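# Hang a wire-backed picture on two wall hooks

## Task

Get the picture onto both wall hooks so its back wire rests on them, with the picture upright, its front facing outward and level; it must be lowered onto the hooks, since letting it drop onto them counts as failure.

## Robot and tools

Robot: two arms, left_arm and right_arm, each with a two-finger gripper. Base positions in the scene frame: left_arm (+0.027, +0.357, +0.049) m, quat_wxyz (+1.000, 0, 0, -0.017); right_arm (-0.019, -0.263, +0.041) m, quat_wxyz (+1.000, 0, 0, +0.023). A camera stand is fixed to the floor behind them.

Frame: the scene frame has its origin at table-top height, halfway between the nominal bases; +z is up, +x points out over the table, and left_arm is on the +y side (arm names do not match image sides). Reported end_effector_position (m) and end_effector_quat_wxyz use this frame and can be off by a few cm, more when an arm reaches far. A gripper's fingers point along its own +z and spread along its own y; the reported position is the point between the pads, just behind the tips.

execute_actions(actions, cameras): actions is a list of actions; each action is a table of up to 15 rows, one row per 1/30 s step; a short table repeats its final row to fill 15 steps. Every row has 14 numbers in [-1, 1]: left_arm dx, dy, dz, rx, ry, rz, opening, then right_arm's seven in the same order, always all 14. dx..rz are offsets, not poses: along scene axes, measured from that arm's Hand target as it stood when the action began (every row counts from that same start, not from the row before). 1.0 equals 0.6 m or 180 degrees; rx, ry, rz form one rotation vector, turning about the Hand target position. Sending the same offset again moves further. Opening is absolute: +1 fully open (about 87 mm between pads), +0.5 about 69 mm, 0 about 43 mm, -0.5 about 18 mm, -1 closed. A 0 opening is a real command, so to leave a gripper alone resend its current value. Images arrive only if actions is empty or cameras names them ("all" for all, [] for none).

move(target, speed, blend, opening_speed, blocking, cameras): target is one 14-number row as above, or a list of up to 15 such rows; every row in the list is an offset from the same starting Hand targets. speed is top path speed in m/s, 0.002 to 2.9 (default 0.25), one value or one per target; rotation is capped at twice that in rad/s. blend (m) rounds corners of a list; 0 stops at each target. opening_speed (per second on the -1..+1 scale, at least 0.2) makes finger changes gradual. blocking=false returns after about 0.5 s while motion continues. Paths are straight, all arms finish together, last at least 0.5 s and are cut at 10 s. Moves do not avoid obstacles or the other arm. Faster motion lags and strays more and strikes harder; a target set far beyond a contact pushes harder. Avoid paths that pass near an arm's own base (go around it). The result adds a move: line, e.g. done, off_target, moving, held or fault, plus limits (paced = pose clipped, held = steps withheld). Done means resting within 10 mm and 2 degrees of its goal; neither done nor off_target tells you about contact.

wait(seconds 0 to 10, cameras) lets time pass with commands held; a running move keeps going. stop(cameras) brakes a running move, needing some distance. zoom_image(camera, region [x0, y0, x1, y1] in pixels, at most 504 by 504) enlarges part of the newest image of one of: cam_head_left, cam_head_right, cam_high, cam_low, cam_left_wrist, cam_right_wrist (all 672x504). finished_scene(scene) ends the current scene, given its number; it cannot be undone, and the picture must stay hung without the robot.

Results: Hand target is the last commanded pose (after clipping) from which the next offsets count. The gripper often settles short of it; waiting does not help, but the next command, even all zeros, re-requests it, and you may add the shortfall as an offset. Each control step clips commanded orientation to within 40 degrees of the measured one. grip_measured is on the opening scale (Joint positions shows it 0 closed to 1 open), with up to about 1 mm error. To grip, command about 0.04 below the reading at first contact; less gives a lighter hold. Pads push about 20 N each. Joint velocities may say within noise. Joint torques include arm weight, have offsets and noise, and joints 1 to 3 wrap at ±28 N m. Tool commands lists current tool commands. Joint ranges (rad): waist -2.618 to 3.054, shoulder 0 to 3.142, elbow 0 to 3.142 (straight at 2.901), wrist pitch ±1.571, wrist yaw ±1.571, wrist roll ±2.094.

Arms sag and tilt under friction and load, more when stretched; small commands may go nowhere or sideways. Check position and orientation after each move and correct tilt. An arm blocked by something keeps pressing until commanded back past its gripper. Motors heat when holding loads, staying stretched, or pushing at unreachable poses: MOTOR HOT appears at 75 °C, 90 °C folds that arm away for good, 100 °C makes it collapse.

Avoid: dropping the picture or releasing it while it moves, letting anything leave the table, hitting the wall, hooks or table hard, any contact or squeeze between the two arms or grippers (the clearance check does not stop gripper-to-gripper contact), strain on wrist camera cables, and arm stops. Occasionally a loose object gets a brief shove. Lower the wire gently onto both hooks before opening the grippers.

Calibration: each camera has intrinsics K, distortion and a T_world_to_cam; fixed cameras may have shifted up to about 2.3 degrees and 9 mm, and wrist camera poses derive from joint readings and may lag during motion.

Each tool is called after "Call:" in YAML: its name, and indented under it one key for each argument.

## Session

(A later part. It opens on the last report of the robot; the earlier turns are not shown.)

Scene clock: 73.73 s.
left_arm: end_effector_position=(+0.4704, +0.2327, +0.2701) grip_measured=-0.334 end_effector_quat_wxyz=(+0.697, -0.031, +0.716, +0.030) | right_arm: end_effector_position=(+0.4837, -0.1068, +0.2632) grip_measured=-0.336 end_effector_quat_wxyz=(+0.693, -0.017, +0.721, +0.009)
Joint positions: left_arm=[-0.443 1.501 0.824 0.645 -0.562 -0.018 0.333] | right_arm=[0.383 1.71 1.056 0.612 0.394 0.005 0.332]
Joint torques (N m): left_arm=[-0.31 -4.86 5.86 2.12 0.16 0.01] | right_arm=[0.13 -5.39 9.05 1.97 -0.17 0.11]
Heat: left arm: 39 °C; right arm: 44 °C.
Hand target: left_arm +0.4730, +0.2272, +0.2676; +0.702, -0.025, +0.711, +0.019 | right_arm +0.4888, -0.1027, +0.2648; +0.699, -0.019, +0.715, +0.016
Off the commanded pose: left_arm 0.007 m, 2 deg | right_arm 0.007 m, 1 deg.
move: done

Supported. Pull-test then slight release.

Call:
move:
  target: [-0.012,0,0,0,0,0,-0.42,-0.012,0,0,0,0,0,-0.42]
  speed: 0.04

Call:
move:
  target: [0.004,0,0,0,0,0,-0.2,0.004,0,0,0,0,0,-0.2]
  opening_speed: 0.2
  cameras: ["cam_high","cam_head_left","cam_left_wrist","cam_right_wrist"]

Call:
zoom_image:
  camera: "cam_high"
  region: [400, 100, 520, 340]

Scene clock: 77.77 s.
left_arm: end_effector_position=(+0.4693, +0.2332, +0.2688) grip_measured=-0.335 end_effector_quat_wxyz=(+0.700, -0.033, +0.713, +0.028) | right_arm: end_effector_position=(+0.4832, -0.1070, +0.2622) grip_measured=-0.336 end_effector_quat_wxyz=(+0.693, -0.016, +0.720, +0.009)
Joint positions: left_arm=[-0.443 1.501 0.809 0.669 -0.562 -0.02 0.332] | right_arm=[0.383 1.71 1.051 0.618 0.394 0.006 0.332]
Joint torques (N m): left_arm=[-1.31 -7.02 5.18 1.9 0.07 0.01] | right_arm=[0.98 -7.39 6.89 1.98 -0.1 0.11]
Heat: left arm: 38 °C; right arm: 43 °C.
Hand target: left_arm +0.4658, +0.2272, +0.2676; +0.702, -0.025, +0.711, +0.019 | right_arm +0.4816, -0.1027, +0.2647; +0.699, -0.019, +0.715, +0.016
Off the commanded pose: left_arm 0.007 m, 1 deg | right_arm 0.005 m, 1 deg.
move: done

Scene clock: 79.07 s.
left_arm: end_effector_position=(+0.4694, +0.2309, +0.2708) grip_measured=-0.200 end_effector_quat_wxyz=(+0.703, -0.032, +0.711, +0.023) | right_arm: end_effector_position=(+0.4832, -0.1070, +0.2622) grip_measured=-0.200 end_effector_quat_wxyz=(+0.693, -0.016, +0.720, +0.009)
Joint positions: left_arm=[-0.446 1.501 0.809 0.679 -0.558 -0.02 0.4] | right_arm=[0.383 1.71 1.051 0.618 0.394 0.006 0.4]
Joint torques (N m): left_arm=[-0.7 -6.24 5.76 1.83 0.06 0.02] | right_arm=[0.69 -6.71 7.77 1.94 -0.11 0.11]
Heat: left arm: 38 °C; right arm: 43 °C.
Hand target: left_arm +0.4682, +0.2271, +0.2677; +0.702, -0.025, +0.711, +0.019 | right_arm +0.4840, -0.1027, +0.2647; +0.699, -0.019, +0.715, +0.016
Off the commanded pose: left_arm 0.005 m, 1 deg | right_arm 0.005 m, 1 deg.
move: done
camera_calibration:
cam_left_wrist: T_world_to_cam=[[0.0838749, -0.996248, 0.021349, 0.182202], [-0.773922, -0.0786229, -0.628382, 0.572239], [0.627702, 0.036183, -0.777612, 0.0548975], [0, 0, 0, 1]] pos_world=[0.393127, 0.224523, 0.398384]
cam_right_wrist: T_world_to_cam=[[0.044982, -0.998713, 0.0234181, -0.136192], [-0.792931, -0.0499528, -0.60726, 0.558328], [0.607649, 0.00874682, -0.794158, 0.0604926], [0, 0, 0, 1]] pos_world=[0.412084, -0.108656, 0.39028]
Images, in order (width x height): cam_head_left 672x504, cam_high 672x504, cam_left_wrist 672x504, cam_right_wrist 672x504.

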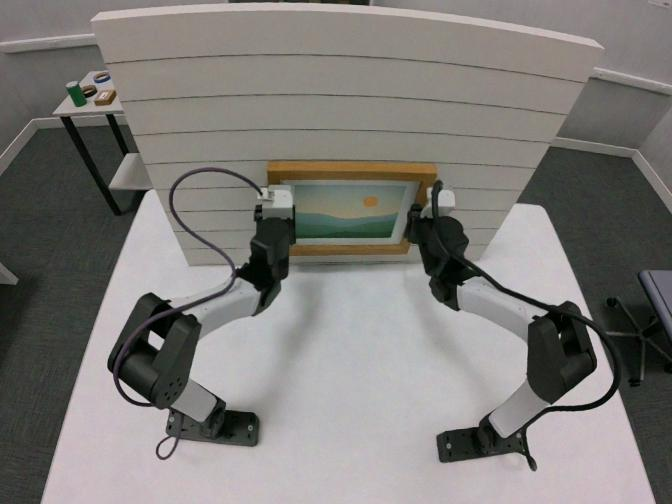

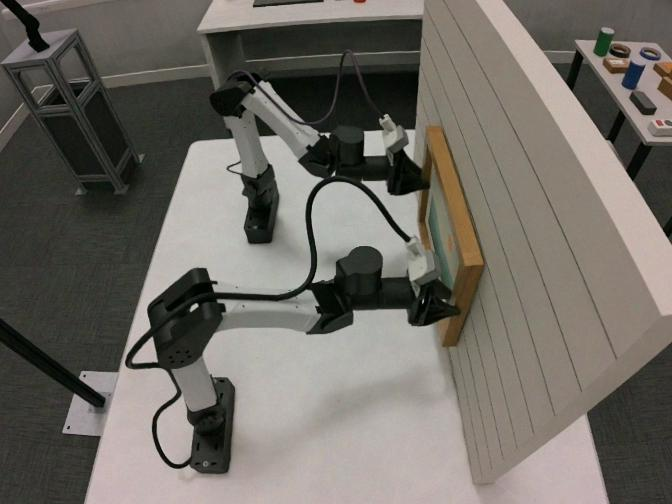

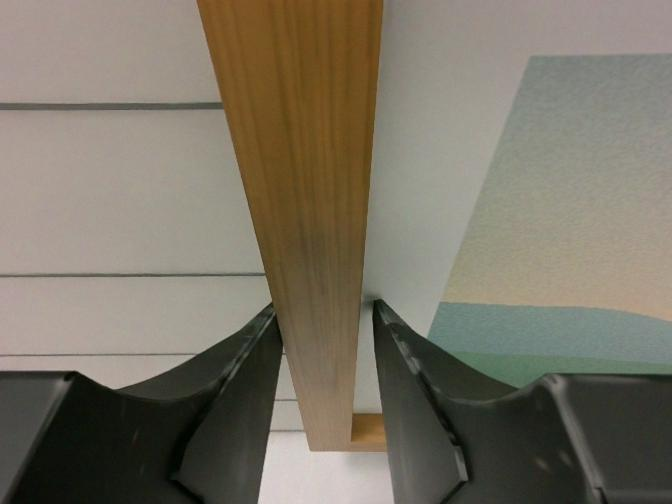

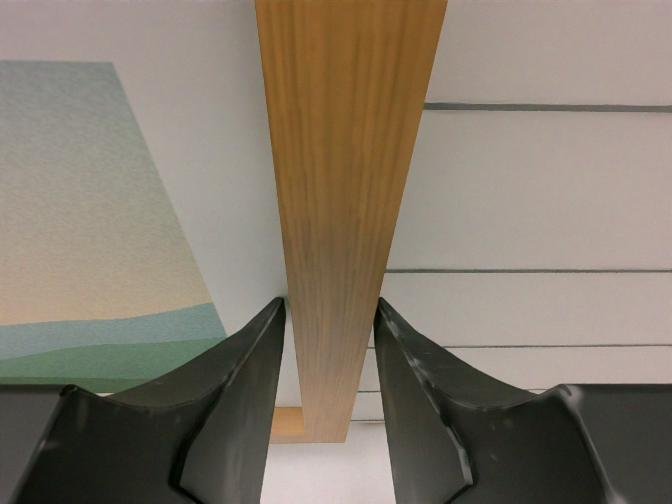

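Scaled by 2.100 from the camera's 672x504 image, which has a finer 960x720 frame.

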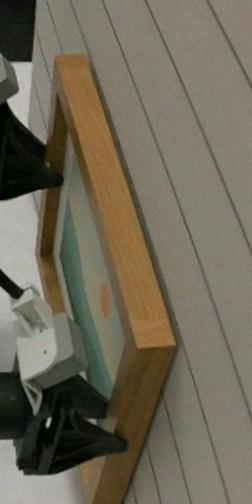

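Held by hooks. Open further and retreat.

Call:
move:
  target:
    - [0,0,0,0,0,0,0.3,0,0,0,0,0,0,0.3]
    - [-0.15,-0.007,0,0,0,0,0.3,-0.15,-0.007,0,0,0,0,0.3]
  speed: 0.1
  opening_speed: 0.5
  cameras: ["cam_high","cam_head_left"]

Call:
zoom_image:
  camera: "cam_head_left"
  region: [230, 110, 490, 310]

Scene clock: 83.10 s.
left_arm: end_effector_position=(+0.3831, +0.2186, +0.2748) grip_measured=+0.300 end_effector_quat_wxyz=(+0.708, -0.026, +0.705, +0.010) | right_arm: end_effector_position=(+0.3978, -0.1059, +0.2551) grip_measured=+0.300 end_effector_quat_wxyz=(+0.689, -0.027, +0.724, +0.011)
Joint positions: left_arm=[-0.647 1.201 0.583 0.622 -0.731 -0.02 0.65] | right_arm=[0.501 1.429 0.753 0.619 0.493 0.006 0.65]
Joint torques (N m): left_arm=[-0.64 -5.19 5.04 1.51 -0.17 -0.01] | right_arm=[0.94 -7.01 6.82 1.84 0.12 0.14]
Heat: left arm: 38 °C; right arm: 42 °C.
Hand target: left_arm +0.3782, +0.2229, +0.2675; +0.702, -0.025, +0.711, +0.019 | right_arm +0.3940, -0.1069, +0.2649; +0.699, -0.019, +0.715, +0.016
Off the commanded pose: left_arm 0.010 m, 1 deg | right_arm 0.010 m, 2 deg.
move: done
Images, in order (width x height): cam_head_left 672x504, cam_high 672x504.

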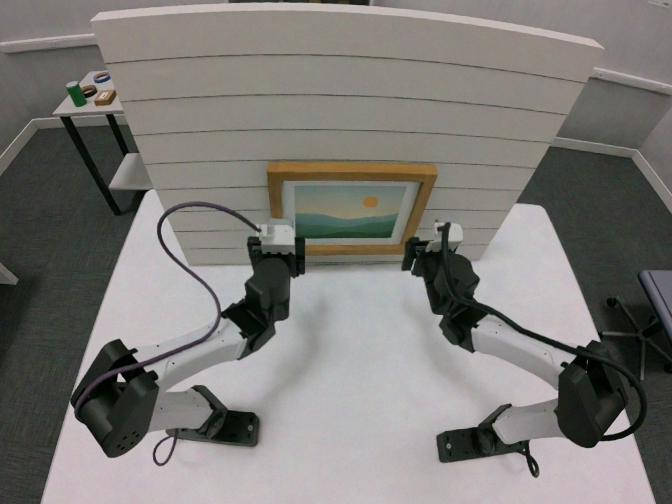

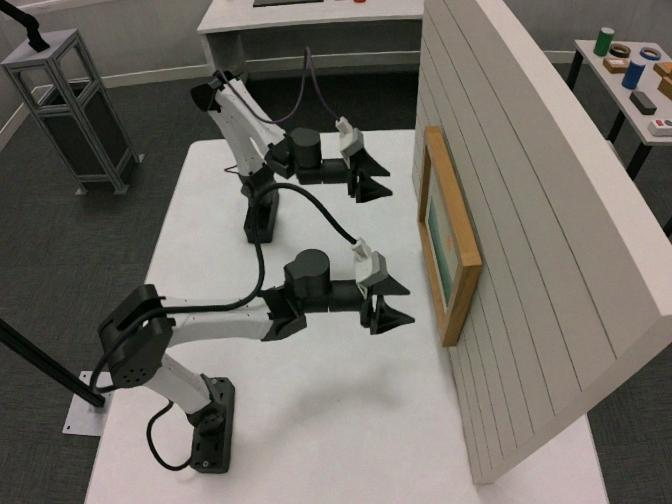

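Scaled by 1.938 from the camera's 672x504 image, which has a finer 960x720 frame.

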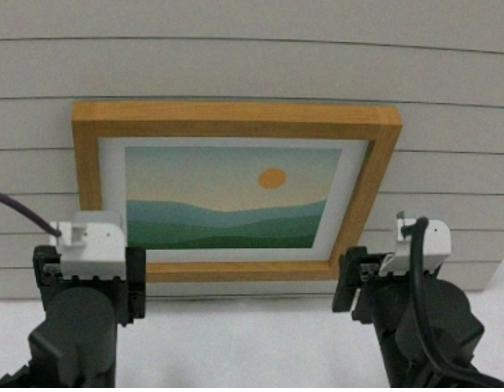

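Call:
finished_scene:
  scene: 2

The scene is finished: the task was done.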